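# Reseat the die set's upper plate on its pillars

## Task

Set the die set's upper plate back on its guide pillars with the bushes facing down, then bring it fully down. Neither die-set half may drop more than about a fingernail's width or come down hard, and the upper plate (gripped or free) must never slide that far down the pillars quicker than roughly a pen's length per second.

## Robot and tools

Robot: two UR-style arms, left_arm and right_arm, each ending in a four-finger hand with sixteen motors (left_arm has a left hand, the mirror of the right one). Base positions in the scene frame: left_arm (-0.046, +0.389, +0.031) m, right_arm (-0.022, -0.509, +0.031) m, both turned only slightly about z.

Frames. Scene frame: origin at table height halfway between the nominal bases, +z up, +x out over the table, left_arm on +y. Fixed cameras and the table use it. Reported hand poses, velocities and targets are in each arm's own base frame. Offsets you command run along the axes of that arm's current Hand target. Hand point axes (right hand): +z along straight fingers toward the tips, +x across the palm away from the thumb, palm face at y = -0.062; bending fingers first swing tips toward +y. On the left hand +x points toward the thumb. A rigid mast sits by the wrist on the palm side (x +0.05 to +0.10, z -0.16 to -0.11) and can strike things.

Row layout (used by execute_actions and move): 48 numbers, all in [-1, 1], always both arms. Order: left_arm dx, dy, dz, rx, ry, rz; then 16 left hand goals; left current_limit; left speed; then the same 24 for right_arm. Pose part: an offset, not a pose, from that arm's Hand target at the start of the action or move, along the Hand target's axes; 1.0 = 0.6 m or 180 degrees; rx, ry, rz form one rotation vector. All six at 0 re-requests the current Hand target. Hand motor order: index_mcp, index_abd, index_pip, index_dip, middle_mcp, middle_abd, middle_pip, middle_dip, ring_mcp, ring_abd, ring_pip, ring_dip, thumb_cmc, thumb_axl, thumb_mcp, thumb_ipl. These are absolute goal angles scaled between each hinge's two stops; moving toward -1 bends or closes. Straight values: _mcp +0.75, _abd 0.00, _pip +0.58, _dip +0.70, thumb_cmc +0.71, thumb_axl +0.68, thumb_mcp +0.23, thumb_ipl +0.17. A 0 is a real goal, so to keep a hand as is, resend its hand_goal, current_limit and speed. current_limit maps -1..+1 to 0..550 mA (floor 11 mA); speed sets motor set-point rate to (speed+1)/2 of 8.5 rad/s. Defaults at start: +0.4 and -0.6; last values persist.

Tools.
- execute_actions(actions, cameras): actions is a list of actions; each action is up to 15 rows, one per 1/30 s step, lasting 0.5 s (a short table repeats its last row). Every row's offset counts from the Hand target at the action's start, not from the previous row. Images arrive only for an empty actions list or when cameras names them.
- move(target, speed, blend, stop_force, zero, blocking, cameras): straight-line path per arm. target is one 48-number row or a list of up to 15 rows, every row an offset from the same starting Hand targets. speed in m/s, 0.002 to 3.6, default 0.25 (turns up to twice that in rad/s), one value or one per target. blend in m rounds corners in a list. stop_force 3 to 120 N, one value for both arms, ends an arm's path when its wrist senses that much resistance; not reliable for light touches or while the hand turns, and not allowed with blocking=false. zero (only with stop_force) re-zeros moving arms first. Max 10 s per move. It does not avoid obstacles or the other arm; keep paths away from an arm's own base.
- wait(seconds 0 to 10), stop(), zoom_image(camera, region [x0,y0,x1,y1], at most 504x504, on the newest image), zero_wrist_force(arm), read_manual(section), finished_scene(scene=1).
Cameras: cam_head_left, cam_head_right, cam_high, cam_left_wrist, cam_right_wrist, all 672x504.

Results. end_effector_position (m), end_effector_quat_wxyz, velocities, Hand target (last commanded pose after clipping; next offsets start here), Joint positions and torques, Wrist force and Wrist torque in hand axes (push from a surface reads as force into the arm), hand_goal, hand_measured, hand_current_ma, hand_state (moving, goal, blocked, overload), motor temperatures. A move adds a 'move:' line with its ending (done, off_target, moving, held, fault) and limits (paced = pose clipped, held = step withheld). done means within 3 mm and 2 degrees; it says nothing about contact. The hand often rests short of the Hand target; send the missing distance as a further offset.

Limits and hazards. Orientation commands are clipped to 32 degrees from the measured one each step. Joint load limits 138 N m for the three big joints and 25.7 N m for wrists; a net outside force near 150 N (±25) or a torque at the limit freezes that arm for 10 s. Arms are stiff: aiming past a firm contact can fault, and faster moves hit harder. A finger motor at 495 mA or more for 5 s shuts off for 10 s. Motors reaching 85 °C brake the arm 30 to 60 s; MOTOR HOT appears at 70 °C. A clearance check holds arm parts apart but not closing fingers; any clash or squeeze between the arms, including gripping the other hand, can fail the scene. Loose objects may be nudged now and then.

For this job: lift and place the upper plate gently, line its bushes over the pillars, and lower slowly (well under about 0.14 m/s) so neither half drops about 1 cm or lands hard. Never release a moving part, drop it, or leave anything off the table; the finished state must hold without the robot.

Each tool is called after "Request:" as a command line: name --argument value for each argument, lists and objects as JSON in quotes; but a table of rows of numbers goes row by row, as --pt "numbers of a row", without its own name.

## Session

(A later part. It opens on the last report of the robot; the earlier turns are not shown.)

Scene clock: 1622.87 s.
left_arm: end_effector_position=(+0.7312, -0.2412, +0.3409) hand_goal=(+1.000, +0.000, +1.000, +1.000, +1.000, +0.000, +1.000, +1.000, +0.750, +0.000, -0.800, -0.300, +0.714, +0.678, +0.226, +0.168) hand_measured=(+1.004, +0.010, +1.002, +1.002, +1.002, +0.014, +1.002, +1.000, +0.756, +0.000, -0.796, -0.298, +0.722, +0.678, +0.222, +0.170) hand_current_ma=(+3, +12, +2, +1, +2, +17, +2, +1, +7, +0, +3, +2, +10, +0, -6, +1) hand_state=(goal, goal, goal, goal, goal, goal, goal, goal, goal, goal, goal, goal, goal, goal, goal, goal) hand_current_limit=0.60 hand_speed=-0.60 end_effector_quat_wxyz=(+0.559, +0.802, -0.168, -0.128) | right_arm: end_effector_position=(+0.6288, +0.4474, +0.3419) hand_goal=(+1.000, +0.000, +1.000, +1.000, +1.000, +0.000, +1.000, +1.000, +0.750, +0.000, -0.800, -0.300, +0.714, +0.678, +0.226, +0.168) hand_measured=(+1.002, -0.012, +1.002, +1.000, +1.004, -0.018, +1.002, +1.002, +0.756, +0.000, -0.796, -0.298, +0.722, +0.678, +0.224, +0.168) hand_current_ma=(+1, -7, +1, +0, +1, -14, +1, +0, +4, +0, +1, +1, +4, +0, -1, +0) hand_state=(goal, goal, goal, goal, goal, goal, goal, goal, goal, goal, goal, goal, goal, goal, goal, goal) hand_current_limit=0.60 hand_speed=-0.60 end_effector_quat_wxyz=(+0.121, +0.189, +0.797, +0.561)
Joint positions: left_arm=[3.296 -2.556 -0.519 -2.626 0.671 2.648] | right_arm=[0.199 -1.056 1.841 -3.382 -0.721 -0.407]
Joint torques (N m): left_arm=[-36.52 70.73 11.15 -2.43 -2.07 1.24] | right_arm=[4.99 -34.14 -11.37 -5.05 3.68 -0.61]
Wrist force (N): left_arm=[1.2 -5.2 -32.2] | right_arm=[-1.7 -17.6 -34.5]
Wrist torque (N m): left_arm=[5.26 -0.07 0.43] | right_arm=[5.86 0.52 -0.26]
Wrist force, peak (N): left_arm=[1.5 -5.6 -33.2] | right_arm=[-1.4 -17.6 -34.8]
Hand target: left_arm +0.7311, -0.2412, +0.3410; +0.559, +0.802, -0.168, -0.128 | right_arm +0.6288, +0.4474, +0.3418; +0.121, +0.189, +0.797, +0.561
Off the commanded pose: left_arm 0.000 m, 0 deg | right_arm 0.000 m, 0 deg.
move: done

Request:
move --target '[0,-0.00029,-0.00078,0,0,0,1,0,1,1,1,0,1,1,0.75,0,-0.8,-0.3,0.714,0.678,0.226,0.168,0.6,-0.6,0,0.00029,0.00078,0,0,0,1,0,1,1,1,0,1,1,0.75,0,-0.8,-0.3,0.714,0.678,0.226,0.168,0.6,-0.6]' --speed 0.005

Request:
move --target '[0,0.00057,0.00157,0,0,0,1,0,1,1,1,0,1,1,0.75,0,-0.8,-0.3,0.714,0.678,0.226,0.168,0.6,-0.6,0,-0.00057,-0.00157,0,0,0,1,0,1,1,1,0,1,1,0.75,0,-0.8,-0.3,0.714,0.678,0.226,0.168,0.6,-0.6]' --speed 0.005

Request:
move --target '[0.00083,-0.00029,-0.00078,0,0,0,1,0,1,1,1,0,1,1,0.75,0,-0.8,-0.3,0.714,0.678,0.226,0.168,0.6,-0.6,-0.00083,0.00029,0.00078,0,0,0,1,0,1,1,1,0,1,1,0.75,0,-0.8,-0.3,0.714,0.678,0.226,0.168,0.6,-0.6]' --speed 0.005

Request:
move --target '[-0.00167,0,0,0,0,0,1,0,1,1,1,0,1,1,0.75,0,-0.8,-0.3,0.714,0.678,0.226,0.168,0.6,-0.6,0.00167,0,0,0,0,0,1,0,1,1,1,0,1,1,0.75,0,-0.8,-0.3,0.714,0.678,0.226,0.168,0.6,-0.6]' --speed 0.005

Scene clock: 1637.47 s.
left_arm: end_effector_position=(+0.7313, -0.2407, +0.3410) hand_goal=(+1.000, +0.000, +1.000, +1.000, +1.000, +0.000, +1.000, +1.000, +0.750, +0.000, -0.800, -0.300, +0.714, +0.678, +0.226, +0.168) hand_measured=(+1.002, +0.010, +1.002, +1.002, +1.002, +0.014, +1.002, +1.000, +0.756, +0.000, -0.796, -0.298, +0.722, +0.678, +0.222, +0.170) hand_current_ma=(+3, +12, +2, +1, +2, +17, +1, +1, +7, +0, +3, +2, +10, +0, -6, +1) hand_state=(goal, goal, goal, goal, goal, goal, goal, goal, goal, goal, goal, goal, goal, goal, goal, goal) hand_current_limit=0.60 hand_speed=-0.60 end_effector_quat_wxyz=(+0.559, +0.802, -0.168, -0.128) | right_arm: end_effector_position=(+0.6290, +0.4478, +0.3418) hand_goal=(+1.000, +0.000, +1.000, +1.000, +1.000, +0.000, +1.000, +1.000, +0.750, +0.000, -0.800, -0.300, +0.714, +0.678, +0.226, +0.168) hand_measured=(+1.002, -0.012, +1.002, +1.000, +1.004, -0.018, +1.002, +1.002, +0.756, +0.000, -0.796, -0.298, +0.722, +0.678, +0.224, +0.168) hand_current_ma=(+1, -7, +1, +0, +1, -14, +1, +0, +4, +0, +1, +1, +4, +0, -1, +0) hand_state=(goal, goal, goal, goal, goal, goal, goal, goal, goal, goal, goal, goal, goal, goal, goal, goal) hand_current_limit=0.60 hand_speed=-0.60 end_effector_quat_wxyz=(+0.121, +0.189, +0.797, +0.561)
Joint positions: left_arm=[3.296 -2.557 -0.517 -2.627 0.671 2.648] | right_arm=[0.2 -1.056 1.839 -3.381 -0.721 -0.407]
Joint torques (N m): left_arm=[-14.71 51.87 21.47 -6.2 -0.76 2.84] | right_arm=[22.69 -27.03 -37.96 -3.45 1.8 1.11]
Wrist force (N): left_arm=[1.9 -9.2 -25.9] | right_arm=[-1.7 -17.5 -38.5]
Wrist torque (N m): left_arm=[4.47 -0.10 0.37] | right_arm=[6.51 0.53 -0.23]
Wrist force, peak (N): left_arm=[1.5 -6.5 -31.5] | right_arm=[-1.3 -16.5 -39.3]
Hand target: left_arm +0.7313, -0.2407, +0.3410; +0.559, +0.802, -0.168, -0.128 | right_arm +0.6290, +0.4478, +0.3418; +0.121, +0.189, +0.797, +0.561
Off the commanded pose: left_arm 0.000 m, 0 deg | right_arm 0.000 m, 0 deg.
move: done

Scene clock: 1638.17 s.
left_arm: end_effector_position=(+0.7309, -0.2416, +0.3410) hand_goal=(+1.000, +0.000, +1.000, +1.000, +1.000, +0.000, +1.000, +1.000, +0.750, +0.000, -0.800, -0.300, +0.714, +0.678, +0.226, +0.168) hand_measured=(+1.002, +0.010, +1.002, +1.002, +1.002, +0.014, +1.002, +1.000, +0.756, +0.000, -0.796, -0.298, +0.722, +0.678, +0.222, +0.170) hand_current_ma=(+3, +12, +2, +1, +2, +17, +1, +1, +7, +0, +3, +2, +10, +0, -6, +1) hand_state=(goal, goal, goal, goal, goal, goal, goal, goal, goal, goal, goal, goal, goal, goal, goal, goal) hand_current_limit=0.60 hand_speed=-0.60 end_effector_quat_wxyz=(+0.559, +0.802, -0.168, -0.128) | right_arm: end_effector_position=(+0.6285, +0.4469, +0.3418) hand_goal=(+1.000, +0.000, +1.000, +1.000, +1.000, +0.000, +1.000, +1.000, +0.750, +0.000, -0.800, -0.300, +0.714, +0.678, +0.226, +0.168) hand_measured=(+1.002, -0.012, +1.002, +1.000, +1.004, -0.018, +1.002, +1.002, +0.756, +0.000, -0.796, -0.298, +0.722, +0.678, +0.224, +0.168) hand_current_ma=(+1, -6, +0, +0, +1, -13, +1, +0, +4, +0, +1, +1, +4, +0, -1, +0) hand_state=(goal, goal, goal, goal, goal, goal, goal, goal, goal, goal, goal, goal, goal, goal, goal, goal) hand_current_limit=0.60 hand_speed=-0.60 end_effector_quat_wxyz=(+0.121, +0.189, +0.797, +0.561)
Joint positions: left_arm=[3.295 -2.555 -0.521 -2.625 0.67 2.647] | right_arm=[0.198 -1.057 1.842 -3.382 -0.72 -0.408]
Joint torques (N m): left_arm=[-43.15 67.26 12.66 -2.9 -3.96 -2.06] | right_arm=[0.53 -49.6 -15.34 -5.74 4.85 -1.48]
Wrist force (N): left_arm=[1.4 -6.2 -34.9] | right_arm=[-2.0 -18.5 -25.4]
Wrist torque (N m): left_arm=[5.74 -0.11 0.44] | right_arm=[4.61 0.42 -0.19]
Wrist force, peak (N): left_arm=[1.5 -6.0 -35.4] | right_arm=[-1.4 -16.8 -40.6]
Hand target: left_arm +0.7309, -0.2416, +0.3410; +0.559, +0.802, -0.168, -0.128 | right_arm +0.6285, +0.4469, +0.3418; +0.121, +0.189, +0.797, +0.561
Off the commanded pose: left_arm 0.000 m, 0 deg | right_arm 0.000 m, 0 deg.
move: done

Scene clock: 1638.87 s.
left_arm: end_effector_position=(+0.7316, -0.2415, +0.3410) hand_goal=(+1.000, +0.000, +1.000, +1.000, +1.000, +0.000, +1.000, +1.000, +0.750, +0.000, -0.800, -0.300, +0.714, +0.678, +0.226, +0.168) hand_measured=(+1.002, +0.006, +1.002, +1.002, +1.002, +0.008, +1.002, +1.000, +0.756, +0.000, -0.796, -0.298, +0.722, +0.678, +0.222, +0.170) hand_current_ma=(+3, +5, +2, +1, +2, +9, +1, +1, +7, +0, +3, +2, +10, +0, -6, +1) hand_state=(goal, goal, goal, goal, goal, goal, goal, goal, goal, goal, goal, goal, goal, goal, goal, goal) hand_current_limit=0.60 hand_speed=-0.60 end_effector_quat_wxyz=(+0.559, +0.802, -0.168, -0.128) | right_arm: end_effector_position=(+0.6293, +0.4471, +0.3418) hand_goal=(+1.000, +0.000, +1.000, +1.000, +1.000, +0.000, +1.000, +1.000, +0.750, +0.000, -0.800, -0.300, +0.714, +0.678, +0.226, +0.168) hand_measured=(+1.002, -0.016, +1.002, +1.000, +1.004, -0.022, +1.002, +1.002, +0.756, +0.000, -0.796, -0.298, +0.722, +0.678, +0.224, +0.168) hand_current_ma=(+1, -12, +1, +0, +1, -19, +1, +0, +4, +0, +1, +1, +4, +0, -1, +0) hand_state=(goal, goal, goal, goal, goal, blocked, goal, goal, goal, goal, goal, goal, goal, goal, goal, goal) hand_current_limit=0.60 hand_speed=-0.60 end_effector_quat_wxyz=(+0.121, +0.189, +0.797, +0.561)
Joint positions: left_arm=[3.295 -2.558 -0.515 -2.628 0.67 2.647] | right_arm=[0.198 -1.056 1.84 -3.381 -0.72 -0.408]
Joint torques (N m): left_arm=[-18.04 55 18.43 -6.17 -0.98 3.26] | right_arm=[22.9 -28.23 -37.05 -3.31 1.48 1.18]
Wrist force (N): left_arm=[1.1 -8.6 -26.6] | right_arm=[-0.5 -17.2 -38.4]
Wrist torque (N m): left_arm=[4.67 -0.16 0.38] | right_arm=[6.44 0.61 0.03]
Wrist force, peak (N): left_arm=[1.5 -7.6 -34.7] | right_arm=[-0.5 -17.2 -38.4]
Hand target: left_arm +0.7316, -0.2414, +0.3410; +0.559, +0.802, -0.168, -0.128 | right_arm +0.6292, +0.4472, +0.3418; +0.121, +0.189, +0.797, +0.561
Off the commanded pose: left_arm 0.000 m, 0 deg | right_arm 0.000 m, 0 deg.
move: done

Scene clock: 1639.57 s.
left_arm: end_effector_position=(+0.7307, -0.2410, +0.3410) hand_goal=(+1.000, +0.000, +1.000, +1.000, +1.000, +0.000, +1.000, +1.000, +0.750, +0.000, -0.800, -0.300, +0.714, +0.678, +0.226, +0.168) hand_measured=(+1.002, +0.014, +1.002, +1.002, +1.002, +0.018, +1.002, +1.000, +0.756, +0.000, -0.796, -0.298, +0.722, +0.678, +0.222, +0.170) hand_current_ma=(+3, +18, +2, +1, +2, +24, +1, +1, +7, +0, +3, +2, +10, +0, -6, +1) hand_state=(goal, goal, goal, goal, goal, goal, goal, goal, goal, goal, goal, goal, goal, goal, goal, goal) hand_current_limit=0.60 hand_speed=-0.60 end_effector_quat_wxyz=(+0.559, +0.802, -0.168, -0.128) | right_arm: end_effector_position=(+0.6283, +0.4476, +0.3418) hand_goal=(+1.000, +0.000, +1.000, +1.000, +1.000, +0.000, +1.000, +1.000, +0.750, +0.000, -0.800, -0.300, +0.714, +0.678, +0.226, +0.168) hand_measured=(+1.004, -0.008, +1.002, +1.000, +1.004, -0.016, +1.002, +1.002, +0.756, +0.000, -0.796, -0.298, +0.722, +0.678, +0.224, +0.168) hand_current_ma=(+1, -4, +1, +0, +1, -11, +1, +0, +4, +0, +1, +1, +4, +0, -1, +0) hand_state=(goal, goal, goal, goal, goal, goal, goal, goal, goal, goal, goal, goal, goal, goal, goal, goal) hand_current_limit=0.60 hand_speed=-0.60 end_effector_quat_wxyz=(+0.121, +0.189, +0.797, +0.561)
Joint positions: left_arm=[3.296 -2.554 -0.523 -2.624 0.671 2.648] | right_arm=[0.2 -1.057 1.842 -3.382 -0.721 -0.407]
Joint torques (N m): left_arm=[-14.53 67.87 16.52 -2.4 -0.55 2.58] | right_arm=[22.23 -46.25 -13.94 -5.51 2.12 1.23]
Wrist force (N): left_arm=[3.0 -7.9 -26.7] | right_arm=[-2.7 -18.0 -37.8]
Wrist torque (N m): left_arm=[4.58 0.05 0.53] | right_arm=[6.41 0.34 -0.42]
Wrist force, peak (N): left_arm=[2.1 -6.0 -29.6] | right_arm=[-1.0 -16.9 -41.1]
Hand target: left_arm +0.7307, -0.2410, +0.3410; +0.559, +0.802, -0.168, -0.128 | right_arm +0.6283, +0.4476, +0.3418; +0.121, +0.189, +0.797, +0.561
Off the commanded pose: left_arm 0.000 m, 0 deg | right_arm 0.000 m, 0 deg.
move: done

Request:
move --target '[0.00083,0.00072,0.00001,0,0,0,1,0,1,1,1,0,1,1,0.75,0,-0.8,-0.3,0.714,0.678,0.226,0.168,0.6,-0.6,-0.00083,-0.00009,-0.00024,0,0,0,1,0,1,1,1,0,1,1,0.75,0,-0.8,-0.3,0.714,0.678,0.226,0.168,0.6,-0.6]' --speed 0.005

Request:
move --target '[0,0,0,0,0,0,1,0,1,1,1,0,1,1,0.75,0,-0.8,-0.3,0.714,0.678,0.226,0.168,0.6,-0.6,0,-0.00063,0.00023,0,0,0,1,0,1,1,1,0,1,1,0.75,0,-0.8,-0.3,0.714,0.678,0.226,0.168,0.6,-0.6]' --speed 0.005

Scene clock: 1647.87 s.
left_arm: end_effector_position=(+0.7311, -0.2413, +0.3414) hand_goal=(+1.000, +0.000, +1.000, +1.000, +1.000, +0.000, +1.000, +1.000, +0.750, +0.000, -0.800, -0.300, +0.714, +0.678, +0.226, +0.168) hand_measured=(+1.002, +0.012, +1.002, +1.002, +1.002, +0.014, +1.002, +1.000, +0.756, +0.000, -0.796, -0.298, +0.722, +0.678, +0.222, +0.170) hand_current_ma=(+3, +14, +2, +1, +2, +19, +1, +1, +7, +0, +3, +2, +10, +0, -6, +1) hand_state=(goal, goal, goal, goal, goal, goal, goal, goal, goal, goal, goal, goal, goal, goal, goal, goal) hand_current_limit=0.60 hand_speed=-0.60 end_effector_quat_wxyz=(+0.559, +0.802, -0.168, -0.128) | right_arm: end_effector_position=(+0.6287, +0.4472, +0.3418) hand_goal=(+1.000, +0.000, +1.000, +1.000, +1.000, +0.000, +1.000, +1.000, +0.750, +0.000, -0.800, -0.300, +0.714, +0.678, +0.226, +0.168) hand_measured=(+1.002, -0.010, +1.002, +1.000, +1.004, -0.016, +1.002, +1.002, +0.756, +0.000, -0.796, -0.298, +0.722, +0.678, +0.224, +0.168) hand_current_ma=(+1, -5, +1, +0, +1, -11, +1, +0, +4, +0, +1, +1, +4, +0, -1, +0) hand_state=(goal, goal, goal, goal, goal, goal, goal, goal, goal, goal, goal, goal, goal, goal, goal, goal) hand_current_limit=0.60 hand_speed=-0.60 end_effector_quat_wxyz=(+0.121, +0.189, +0.797, +0.561)
Joint positions: left_arm=[3.296 -2.556 -0.518 -2.627 0.671 2.648] | right_arm=[0.199 -1.057 1.841 -3.382 -0.72 -0.408]
Joint torques (N m): left_arm=[-37.53 58.34 21.53 -6.78 -5.11 -1.81] | right_arm=[1.12 -30.1 -39.52 -3.96 4.96 -1.59]
Wrist force (N): left_arm=[1.4 -15.7 -25.0] | right_arm=[-1.1 -18.9 -29.5]
Wrist torque (N m): left_arm=[4.79 -0.13 0.38] | right_arm=[5.20 0.54 -0.08]
Wrist force, peak (N): left_arm=[1.5 -16.8 -24.7] | right_arm=[-2.5 -17.0 -38.8]
Hand target: left_arm +0.7311, -0.2413, +0.3414; +0.559, +0.802, -0.168, -0.128 | right_arm +0.6287, +0.4472, +0.3418; +0.121, +0.189, +0.797, +0.561
Off the commanded pose: left_arm 0.000 m, 0 deg | right_arm 0.000 m, 0 deg.
move: done

Scene clock: 1648.57 s.
left_arm: end_effector_position=(+0.7311, -0.2413, +0.3414) hand_goal=(+1.000, +0.000, +1.000, +1.000, +1.000, +0.000, +1.000, +1.000, +0.750, +0.000, -0.800, -0.300, +0.714, +0.678, +0.226, +0.168) hand_measured=(+1.002, +0.012, +1.002, +1.002, +1.002, +0.014, +1.002, +1.000, +0.756, +0.000, -0.796, -0.298, +0.722, +0.678, +0.222, +0.170) hand_current_ma=(+3, +13, +2, +1, +2, +19, +1, +1, +7, +0, +3, +2, +10, +0, -6, +1) hand_state=(goal, goal, goal, goal, goal, goal, goal, goal, goal, goal, goal, goal, goal, goal, goal, goal) hand_current_limit=0.60 hand_speed=-0.60 end_effector_quat_wxyz=(+0.559, +0.802, -0.168, -0.128) | right_arm: end_effector_position=(+0.6287, +0.4473, +0.3414) hand_goal=(+1.000, +0.000, +1.000, +1.000, +1.000, +0.000, +1.000, +1.000, +0.750, +0.000, -0.800, -0.300, +0.714, +0.678, +0.226, +0.168) hand_measured=(+1.002, -0.012, +1.002, +1.000, +1.004, -0.018, +1.002, +1.002, +0.756, +0.000, -0.796, -0.298, +0.722, +0.678, +0.224, +0.168) hand_current_ma=(+1, -6, +1, +0, +1, -13, +1, +0, +4, +0, +1, +1, +4, +0, -1, +0) hand_state=(goal, goal, goal, goal, goal, goal, goal, goal, goal, goal, goal, goal, goal, goal, goal, goal) hand_current_limit=0.60 hand_speed=-0.60 end_effector_quat_wxyz=(+0.121, +0.189, +0.797, +0.561)
Joint positions: left_arm=[3.296 -2.556 -0.518 -2.627 0.671 2.648] | right_arm=[0.199 -1.056 1.841 -3.383 -0.72 -0.408]
Joint torques (N m): left_arm=[-37.1 66.79 13.22 -5.17 -4.72 -0.74] | right_arm=[3.94 -29.4 -12.81 -6.06 3.46 -0.77]
Wrist force (N): left_arm=[1.2 -13.4 -24.6] | right_arm=[-1.2 -18.0 -34.5]
Wrist torque (N m): left_arm=[4.60 -0.12 0.38] | right_arm=[5.87 0.56 -0.09]
Wrist force, peak (N): left_arm=[1.6 -17.1 -25.2] | right_arm=[-1.0 -18.1 -34.7]
Hand target: left_arm +0.7311, -0.2413, +0.3414; +0.559, +0.802, -0.168, -0.128 | right_arm +0.6287, +0.4473, +0.3414; +0.121, +0.189, +0.797, +0.561
Off the commanded pose: left_arm 0.000 m, 0 deg | right_arm 0.000 m, 0 deg.
move: done

Request:
move --target '[0,-0.00047,0.00017,0,0,0,1,0,1,1,1,0,1,1,0.75,0,-0.8,-0.3,0.714,0.678,0.226,0.168,0.6,-0.6,0,-0.00047,0.00017,0,0,0,1,0,1,1,1,0,1,1,0.75,0,-0.8,-0.3,0.714,0.678,0.226,0.168,0.6,-0.6]' --speed 0.005

Request:
move --target '[0,0,0,0,0,0,1,0,1,1,1,0,1,1,0.75,0,-0.8,-0.3,0.714,0.678,0.226,0.168,0.6,-0.6,0,-0.00047,0.00017,0,0,0,1,0,1,1,1,0,1,1,0.75,0,-0.8,-0.3,0.714,0.678,0.226,0.168,0.6,-0.6]' --speed 0.005

Scene clock: 1657.53 s.
left_arm: end_effector_position=(+0.7311, -0.2413, +0.3411) hand_goal=(+1.000, +0.000, +1.000, +1.000, +1.000, +0.000, +1.000, +1.000, +0.750, +0.000, -0.800, -0.300, +0.714, +0.678, +0.226, +0.168) hand_measured=(+1.002, +0.010, +1.002, +1.002, +1.002, +0.014, +1.002, +1.000, +0.756, +0.000, -0.796, -0.298, +0.722, +0.678, +0.222, +0.170) hand_current_ma=(+3, +13, +2, +1, +2, +18, +1, +1, +7, +0, +3, +2, +10, +0, -6, +1) hand_state=(goal, goal, goal, goal, goal, goal, goal, goal, goal, goal, goal, goal, goal, goal, goal, goal) hand_current_limit=0.60 hand_speed=-0.60 end_effector_quat_wxyz=(+0.559, +0.802, -0.168, -0.128) | right_arm: end_effector_position=(+0.6287, +0.4472, +0.3411) hand_goal=(+1.000, +0.000, +1.000, +1.000, +1.000, +0.000, +1.000, +1.000, +0.750, +0.000, -0.800, -0.300, +0.714, +0.678, +0.226, +0.168) hand_measured=(+1.002, -0.012, +1.002, +1.000, +1.004, -0.018, +1.002, +1.002, +0.756, +0.000, -0.796, -0.298, +0.722, +0.678, +0.224, +0.168) hand_current_ma=(+1, -7, +1, +0, +1, -13, +1, +0, +4, +0, +1, +1, +4, +0, -1, +0) hand_state=(goal, goal, goal, goal, goal, goal, goal, goal, goal, goal, goal, goal, goal, goal, goal, goal) hand_current_limit=0.60 hand_speed=-0.60 end_effector_quat_wxyz=(+0.121, +0.189, +0.797, +0.561)
Joint positions: left_arm=[3.296 -2.556 -0.519 -2.626 0.671 2.648] | right_arm=[0.199 -1.056 1.842 -3.383 -0.721 -0.408]
Joint torques (N m): left_arm=[-30.37 70.17 10.63 -1.74 -1.85 2.81] | right_arm=[17.26 -28.06 -12.69 -5.74 1.56 1.19]
Wrist force (N): left_arm=[1.6 -6.4 -29.3] | right_arm=[-1.3 -17.8 -36.2]
Wrist torque (N m): left_arm=[4.83 -0.16 0.37] | right_arm=[6.17 0.53 -0.08]
Wrist force, peak (N): left_arm=[1.6 -6.4 -29.3] | right_arm=[-1.1 -16.6 -37.2]
Hand target: left_arm +0.7311, -0.2413, +0.3411; +0.559, +0.802, -0.168, -0.128 | right_arm +0.6287, +0.4473, +0.3411; +0.121, +0.189, +0.797, +0.561
Off the commanded pose: left_arm 0.000 m, 0 deg | right_arm 0.000 m, 0 deg.
move: done

Scene clock: 1658.23 s.
left_arm: end_effector_position=(+0.7311, -0.2413, +0.3411) hand_goal=(+1.000, +0.000, +1.000, +1.000, +1.000, +0.000, +1.000, +1.000, +0.750, +0.000, -0.800, -0.300, +0.714, +0.678, +0.226, +0.168) hand_measured=(+1.002, +0.010, +1.002, +1.002, +1.002, +0.014, +1.002, +1.000, +0.756, +0.000, -0.796, -0.298, +0.722, +0.678, +0.222, +0.170) hand_current_ma=(+3, +13, +2, +1, +2, +18, +1, +1, +7, +0, +3, +2, +10, +0, -6, +1) hand_state=(goal, goal, goal, goal, goal, goal, goal, goal, goal, goal, goal, goal, goal, goal, goal, goal) hand_current_limit=0.60 hand_speed=-0.60 end_effector_quat_wxyz=(+0.559, +0.802, -0.168, -0.128) | right_arm: end_effector_position=(+0.6287, +0.4472, +0.3408) hand_goal=(+1.000, +0.000, +1.000, +1.000, +1.000, +0.000, +1.000, +1.000, +0.750, +0.000, -0.800, -0.300, +0.714, +0.678, +0.226, +0.168) hand_measured=(+1.002, -0.012, +1.002, +1.000, +1.004, -0.018, +1.002, +1.002, +0.756, +0.000, -0.796, -0.298, +0.722, +0.678, +0.224, +0.168) hand_current_ma=(+1, -7, +1, +0, +1, -14, +1, +0, +4, +0, +1, +1, +4, +0, -1, +0) hand_state=(goal, goal, goal, goal, goal, goal, goal, goal, goal, goal, goal, goal, goal, goal, goal, goal) hand_current_limit=0.60 hand_speed=-0.60 end_effector_quat_wxyz=(+0.121, +0.189, +0.797, +0.561)
Joint positions: left_arm=[3.296 -2.556 -0.519 -2.626 0.671 2.648] | right_arm=[0.199 -1.055 1.842 -3.384 -0.721 -0.408]
Joint torques (N m): left_arm=[-28.61 64.45 11.04 -2.33 -1.03 2.66] | right_arm=[20.09 -27.13 -12.04 -5.42 1.52 1.2]
Wrist force (N): left_arm=[1.4 -4.4 -28.2] | right_arm=[-1.1 -16.5 -39.3]
Wrist torque (N m): left_arm=[4.62 -0.16 0.37] | right_arm=[6.49 0.53 -0.08]
Wrist force, peak (N): left_arm=[1.2 -6.4 -29.3] | right_arm=[-0.9 -15.8 -39.7]
Hand target: left_arm +0.7311, -0.2413, +0.3411; +0.559, +0.802, -0.168, -0.128 | right_arm +0.6287, +0.4473, +0.3408; +0.121, +0.189, +0.797, +0.561
Off the commanded pose: left_arm 0.000 m, 0 deg | right_arm 0.000 m, 0 deg.
move: done

Request:
move --target '[0,0,0,0,0,0,1,0,1,1,1,0,1,1,0.75,0,-0.8,-0.3,0.714,0.678,0.226,0.168,0.6,-0.6,0,0.00172,-0.00063,0,0,0,1,0,1,1,1,0,1,1,0.75,0,-0.8,-0.3,0.714,0.678,0.226,0.168,0.6,-0.6]' --speed 0.005

Request:
move --target '[0.00068,0,0,0,-0.00078,0.00029,1,0,1,1,1,0,1,1,0.75,0,-0.8,-0.3,0.714,0.678,0.226,0.168,0.6,-0.6,0.00024,0,0,0,-0.00078,0.00029,1,0,1,1,1,0,1,1,0.75,0,-0.8,-0.3,0.714,0.678,0.226,0.168,0.6,-0.6]' --speed 0.005

Request:
move --target '[0.00068,0,0,0,-0.00078,0.00029,1,0,1,1,1,0,1,1,0.75,0,-0.8,-0.3,0.714,0.678,0.226,0.168,0.6,-0.6,0.00024,0,0,0,-0.00078,0.00029,1,0,1,1,1,0,1,1,0.75,0,-0.8,-0.3,0.714,0.678,0.226,0.168,0.6,-0.6]' --speed 0.005

Scene clock: 1683.57 s.
left_arm: end_effector_position=(+0.7311, -0.2413, +0.3411) hand_goal=(+1.000, +0.000, +1.000, +1.000, +1.000, +0.000, +1.000, +1.000, +0.750, +0.000, -0.800, -0.300, +0.714, +0.678, +0.226, +0.168) hand_measured=(+1.002, +0.010, +1.002, +1.002, +1.002, +0.014, +1.002, +1.000, +0.756, +0.000, -0.796, -0.298, +0.722, +0.678, +0.222, +0.170) hand_current_ma=(+3, +13, +2, +1, +2, +18, +1, +1, +7, +0, +3, +2, +10, +0, -6, +1) hand_state=(goal, goal, goal, goal, goal, goal, goal, goal, goal, goal, goal, goal, goal, goal, goal, goal) hand_current_limit=0.60 hand_speed=-0.60 end_effector_quat_wxyz=(+0.559, +0.802, -0.168, -0.128) | right_arm: end_effector_position=(+0.6287, +0.4473, +0.3419) hand_goal=(+1.000, +0.000, +1.000, +1.000, +1.000, +0.000, +1.000, +1.000, +0.750, +0.000, -0.800, -0.300, +0.714, +0.678, +0.226, +0.168) hand_measured=(+1.002, -0.012, +1.002, +1.000, +1.004, -0.018, +1.002, +1.002, +0.756, +0.000, -0.796, -0.298, +0.722, +0.678, +0.224, +0.168) hand_current_ma=(+1, -7, +1, +0, +1, -14, +1, +0, +4, +0, +1, +1, +4, +0, -1, +0) hand_state=(goal, goal, goal, goal, goal, goal, goal, goal, goal, goal, goal, goal, goal, goal, goal, goal) hand_current_limit=0.60 hand_speed=-0.60 end_effector_quat_wxyz=(+0.121, +0.189, +0.797, +0.561)
Joint positions: left_arm=[3.296 -2.556 -0.519 -2.626 0.671 2.648] | right_arm=[0.199 -1.057 1.841 -3.381 -0.721 -0.408]
Joint torques (N m): left_arm=[-19.48 55.61 16.4 -4.8 -1.41 1.9] | right_arm=[17.18 -49.29 -39.83 -4.56 2.53 0.64]
Wrist force (N): left_arm=[1.0 -10.4 -31.2] | right_arm=[-1.8 -19.7 -27.0]
Wrist torque (N m): left_arm=[5.38 -0.09 0.35] | right_arm=[4.84 0.44 -0.22]
Wrist force, peak (N): left_arm=[1.4 -11.3 -31.3] | right_arm=[-0.9 -16.0 -39.8]
Hand target: left_arm +0.7311, -0.2413, +0.3411; +0.559, +0.802, -0.168, -0.128 | right_arm +0.6287, +0.4472, +0.3419; +0.121, +0.189, +0.797, +0.561
Off the commanded pose: left_arm 0.000 m, 0 deg | right_arm 0.000 m, 0 deg.
move: done

Scene clock: 1684.27 s.
left_arm: end_effector_position=(+0.7315, -0.2415, +0.3411) hand_goal=(+1.000, +0.000, +1.000, +1.000, +1.000, +0.000, +1.000, +1.000, +0.750, +0.000, -0.800, -0.300, +0.714, +0.678, +0.226, +0.168) hand_measured=(+1.002, +0.008, +1.002, +1.002, +1.002, +0.010, +1.002, +1.000, +0.756, +0.000, -0.796, -0.298, +0.722, +0.678, +0.222, +0.170) hand_current_ma=(+3, +7, +2, +1, +2, +12, +1, +1, +7, +0, +3, +2, +10, +0, -6, +1) hand_state=(goal, goal, goal, goal, goal, goal, goal, goal, goal, goal, goal, goal, goal, goal, goal, goal) hand_current_limit=0.60 hand_speed=-0.60 end_effector_quat_wxyz=(+0.559, +0.801, -0.169, -0.129) | right_arm: end_effector_position=(+0.6286, +0.4473, +0.3419) hand_goal=(+1.000, +0.000, +1.000, +1.000, +1.000, +0.000, +1.000, +1.000, +0.750, +0.000, -0.800, -0.300, +0.714, +0.678, +0.226, +0.168) hand_measured=(+1.002, -0.012, +1.002, +1.000, +1.004, -0.018, +1.002, +1.002, +0.756, +0.000, -0.796, -0.298, +0.722, +0.678, +0.224, +0.168) hand_current_ma=(+1, -7, +0, +0, +1, -14, +1, +0, +4, +0, +1, +1, +4, +0, -1, +0) hand_state=(goal, goal, goal, goal, goal, goal, goal, goal, goal, goal, goal, goal, goal, goal, goal, goal) hand_current_limit=0.60 hand_speed=-0.60 end_effector_quat_wxyz=(+0.122, +0.190, +0.797, +0.561)
Joint positions: left_arm=[3.295 -2.561 -0.509 -2.632 0.672 2.649] | right_arm=[0.2 -1.057 1.842 -3.384 -0.724 -0.405]
Joint torques (N m): left_arm=[-40.11 57.03 15.84 -6.33 -1.58 2.92] | right_arm=[19 -49.86 -13.24 -6.03 2.04 0.83]
Wrist force (N): left_arm=[1.3 -11.6 -29.8] | right_arm=[-1.9 -19.7 -26.8]
Wrist torque (N m): left_arm=[5.21 -0.11 0.25] | right_arm=[4.85 0.49 -0.28]
Wrist force, peak (N): left_arm=[1.3 -11.1 -31.5] | right_arm=[-1.4 -19.4 -27.4]
Hand target: left_arm +0.7314, -0.2415, +0.3411; +0.559, +0.801, -0.169, -0.129 | right_arm +0.6286, +0.4473, +0.3419; +0.122, +0.190, +0.797, +0.561
Off the commanded pose: left_arm 0.000 m, 0 deg | right_arm 0.000 m, 0 deg.
move: done

Scene clock: 1684.97 s.
left_arm: end_effector_position=(+0.7318, -0.2416, +0.3411) hand_goal=(+1.000, +0.000, +1.000, +1.000, +1.000, +0.000, +1.000, +1.000, +0.750, +0.000, -0.800, -0.300, +0.714, +0.678, +0.226, +0.168) hand_measured=(+1.004, +0.004, +1.002, +1.002, +1.002, +0.006, +1.002, +1.000, +0.756, +0.000, -0.796, -0.298, +0.722, +0.678, +0.222, +0.170) hand_current_ma=(+3, +3, +2, +1, +2, +7, +1, +1, +7, +0, +3, +2, +10, +0, -6, +1) hand_state=(goal, goal, goal, goal, goal, goal, goal, goal, goal, goal, goal, goal, goal, goal, goal, goal) hand_current_limit=0.60 hand_speed=-0.60 end_effector_quat_wxyz=(+0.559, +0.801, -0.170, -0.129) | right_arm: end_effector_position=(+0.6284, +0.4474, +0.3419) hand_goal=(+1.000, +0.000, +1.000, +1.000, +1.000, +0.000, +1.000, +1.000, +0.750, +0.000, -0.800, -0.300, +0.714, +0.678, +0.226, +0.168) hand_measured=(+1.002, -0.012, +1.002, +1.000, +1.004, -0.018, +1.002, +1.002, +0.756, +0.000, -0.796, -0.298, +0.722, +0.678, +0.224, +0.168) hand_current_ma=(+1, -7, +0, +0, +1, -14, +1, +0, +4, +0, +1, +1, +4, +0, -1, +0) hand_state=(goal, goal, goal, goal, goal, goal, goal, goal, goal, goal, goal, goal, goal, goal, goal, goal) hand_current_limit=0.60 hand_speed=-0.60 end_effector_quat_wxyz=(+0.123, +0.191, +0.797, +0.560)
Joint positions: left_arm=[3.294 -2.567 -0.498 -2.639 0.674 2.651] | right_arm=[0.201 -1.058 1.843 -3.387 -0.727 -0.402]
Joint torques (N m): left_arm=[-38.66 56.46 14.47 -6.12 -1.56 2.79] | right_arm=[18.72 -49.51 -13.82 -6.04 1.88 0.77]
Wrist force (N): left_arm=[1.2 -10.5 -30.7] | right_arm=[-1.2 -19.3 -27.6]
Wrist torque (N m): left_arm=[5.28 -0.13 0.25] | right_arm=[4.92 0.55 -0.20]
Wrist force, peak (N): left_arm=[0.8 -10.5 -30.8] | right_arm=[-1.5 -19.8 -27.4]
Hand target: left_arm +0.7318, -0.2416, +0.3411; +0.559, +0.801, -0.170, -0.129 | right_arm +0.6284, +0.4474, +0.3419; +0.123, +0.191, +0.797, +0.560
Off the commanded pose: left_arm 0.000 m, 0 deg | right_arm 0.000 m, 0 deg.
move: done

Request:
execute_actions --actions '[]' --cameras '["cam_high","cam_head_left","cam_head_right"]'

Scene clock: 1698.80 s.
left_arm: end_effector_position=(+0.7318, -0.2416, +0.3411) hand_goal=(+1.000, +0.000, +1.000, +1.000, +1.000, +0.000, +1.000, +1.000, +0.750, +0.000, -0.800, -0.300, +0.714, +0.678, +0.226, +0.168) hand_measured=(+1.004, +0.004, +1.002, +1.002, +1.002, +0.006, +1.002, +1.000, +0.756, +0.000, -0.796, -0.298, +0.722, +0.678, +0.222, +0.170) hand_current_ma=(+3, +3, +2, +1, +2, +7, +1, +1, +7, +0, +3, +2, +10, +0, -6, +1) hand_state=(goal, goal, goal, goal, goal, goal, goal, goal, goal, goal, goal, goal, goal, goal, goal, goal) hand_current_limit=0.60 hand_speed=-0.60 end_effector_quat_wxyz=(+0.559, +0.801, -0.170, -0.129) | right_arm: end_effector_position=(+0.6284, +0.4474, +0.3419) hand_goal=(+1.000, +0.000, +1.000, +1.000, +1.000, +0.000, +1.000, +1.000, +0.750, +0.000, -0.800, -0.300, +0.714, +0.678, +0.226, +0.168) hand_measured=(+1.002, -0.012, +1.002, +1.000, +1.004, -0.018, +1.002, +1.002, +0.756, +0.000, -0.796, -0.298, +0.722, +0.678, +0.224, +0.168) hand_current_ma=(+1, -7, +0, +0, +1, -14, +1, +0, +4, +0, +1, +1, +4, +0, -1, +0) hand_state=(goal, goal, goal, goal, goal, goal, goal, goal, goal, goal, goal, goal, goal, goal, goal, goal) hand_current_limit=0.60 hand_speed=-0.60 end_effector_quat_wxyz=(+0.123, +0.191, +0.797, +0.560)
Joint positions: left_arm=[3.294 -2.567 -0.499 -2.639 0.674 2.651] | right_arm=[0.201 -1.058 1.843 -3.387 -0.727 -0.402]
Joint velocities: within noise
Joint torques (N m): left_arm=[-30.27 70.92 10.53 -2.31 -3.91 -1.71] | right_arm=[2.85 -43.04 -32.51 -4.83 4.95 -1.76]
Motor temperatures (°C): left_arm=[41 34 32 42 44 43] | right_arm=[32 35 38 40 42 37]
Wrist force (N): left_arm=[1.0 -8.4 -31.8] | right_arm=[-1.4 -18.8 -27.8]
Wrist torque (N m): left_arm=[5.40 -0.09 0.25] | right_arm=[4.91 0.57 -0.22]
Wrist force, peak (N): left_arm=[1.3 -9.8 -32.1] | right_arm=[-1.5 -19.9 -27.4]
Hand target: left_arm +0.7318, -0.2416, +0.3411; +0.559, +0.801, -0.170, -0.129 | right_arm +0.6284, +0.4474, +0.3419; +0.123, +0.191, +0.797, +0.560
Off the commanded pose: left_arm 0.000 m, 0 deg | right_arm 0.000 m, 0 deg.
Images, in order (width x height): cam_head_left 672x504, cam_head_right 672x504, cam_high 672x504.

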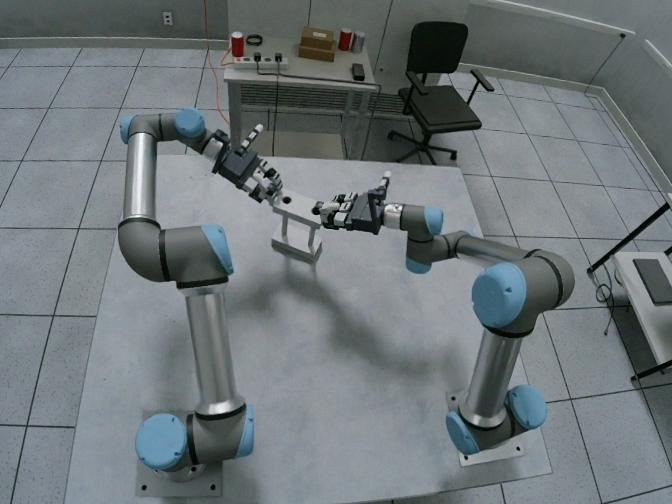

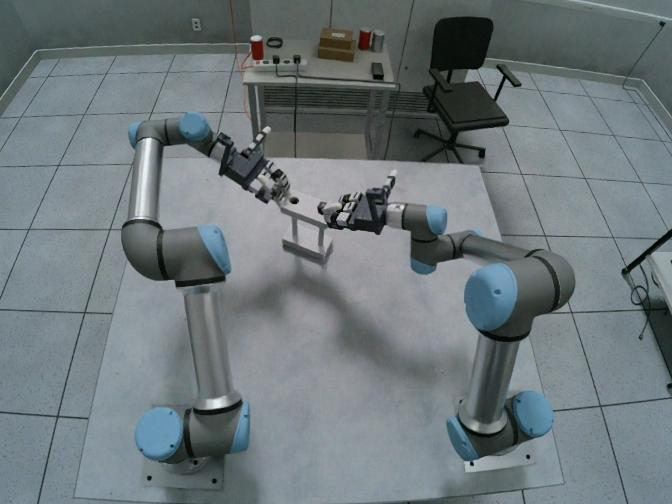

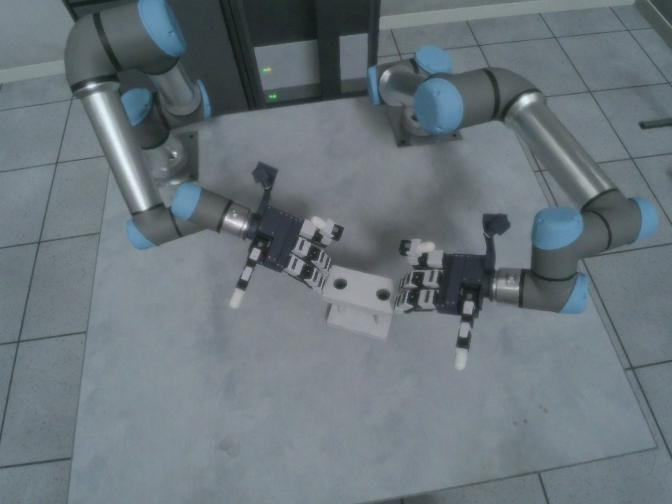

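Request:
zoom_image --camera "cam_high" --region '[310, 250, 410, 350]'

Request:
zoom_image --camera "cam_head_left" --region '[260, 180, 340, 270]'

Request:
zoom_image --camera "cam_head_right" --region '[270, 180, 350, 270]'

Scaled by 5.040 from the camera's 672x504 image, which has a finer 960x720 frame.

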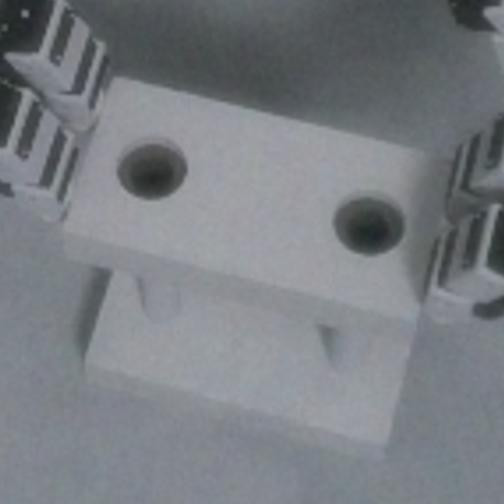

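Scaled by 5.600 from the camera's 672x504 image, which has a finer 960x720 frame.

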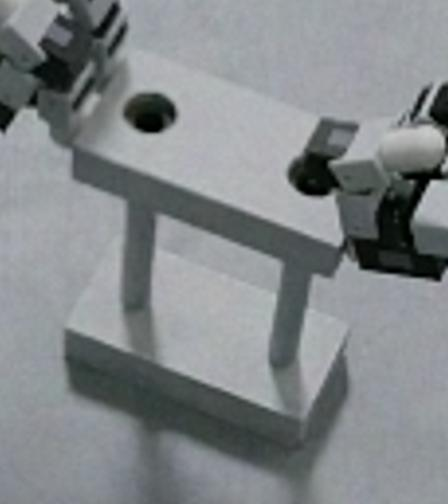

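Scaled by 5.600 from the camera's 672x504 image, which has a finer 960x720 frame.

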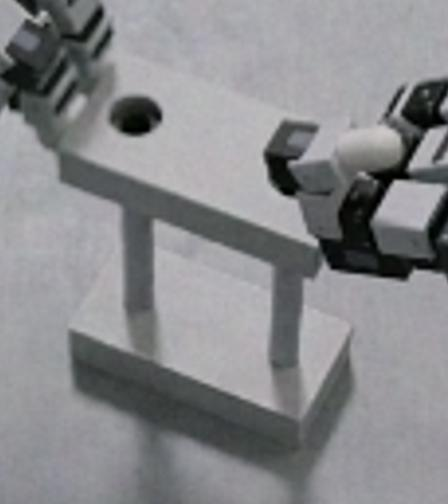

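Request:
zoom_image --camera "cam_high" --region '[330, 274, 350, 294]'

Request:
zoom_image --camera "cam_high" --region '[373, 285, 393, 305]'

Scaled by 25.200 from the camera's 672x504 image, which has a finer 960x720 frame.

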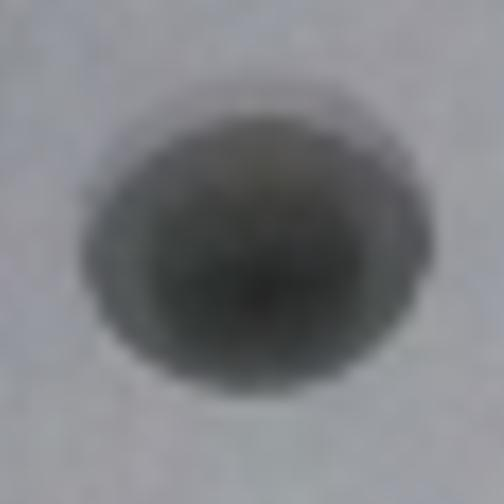

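Scaled by 25.200 from the camera's 672x504 image, which has a finer 960x720 frame.

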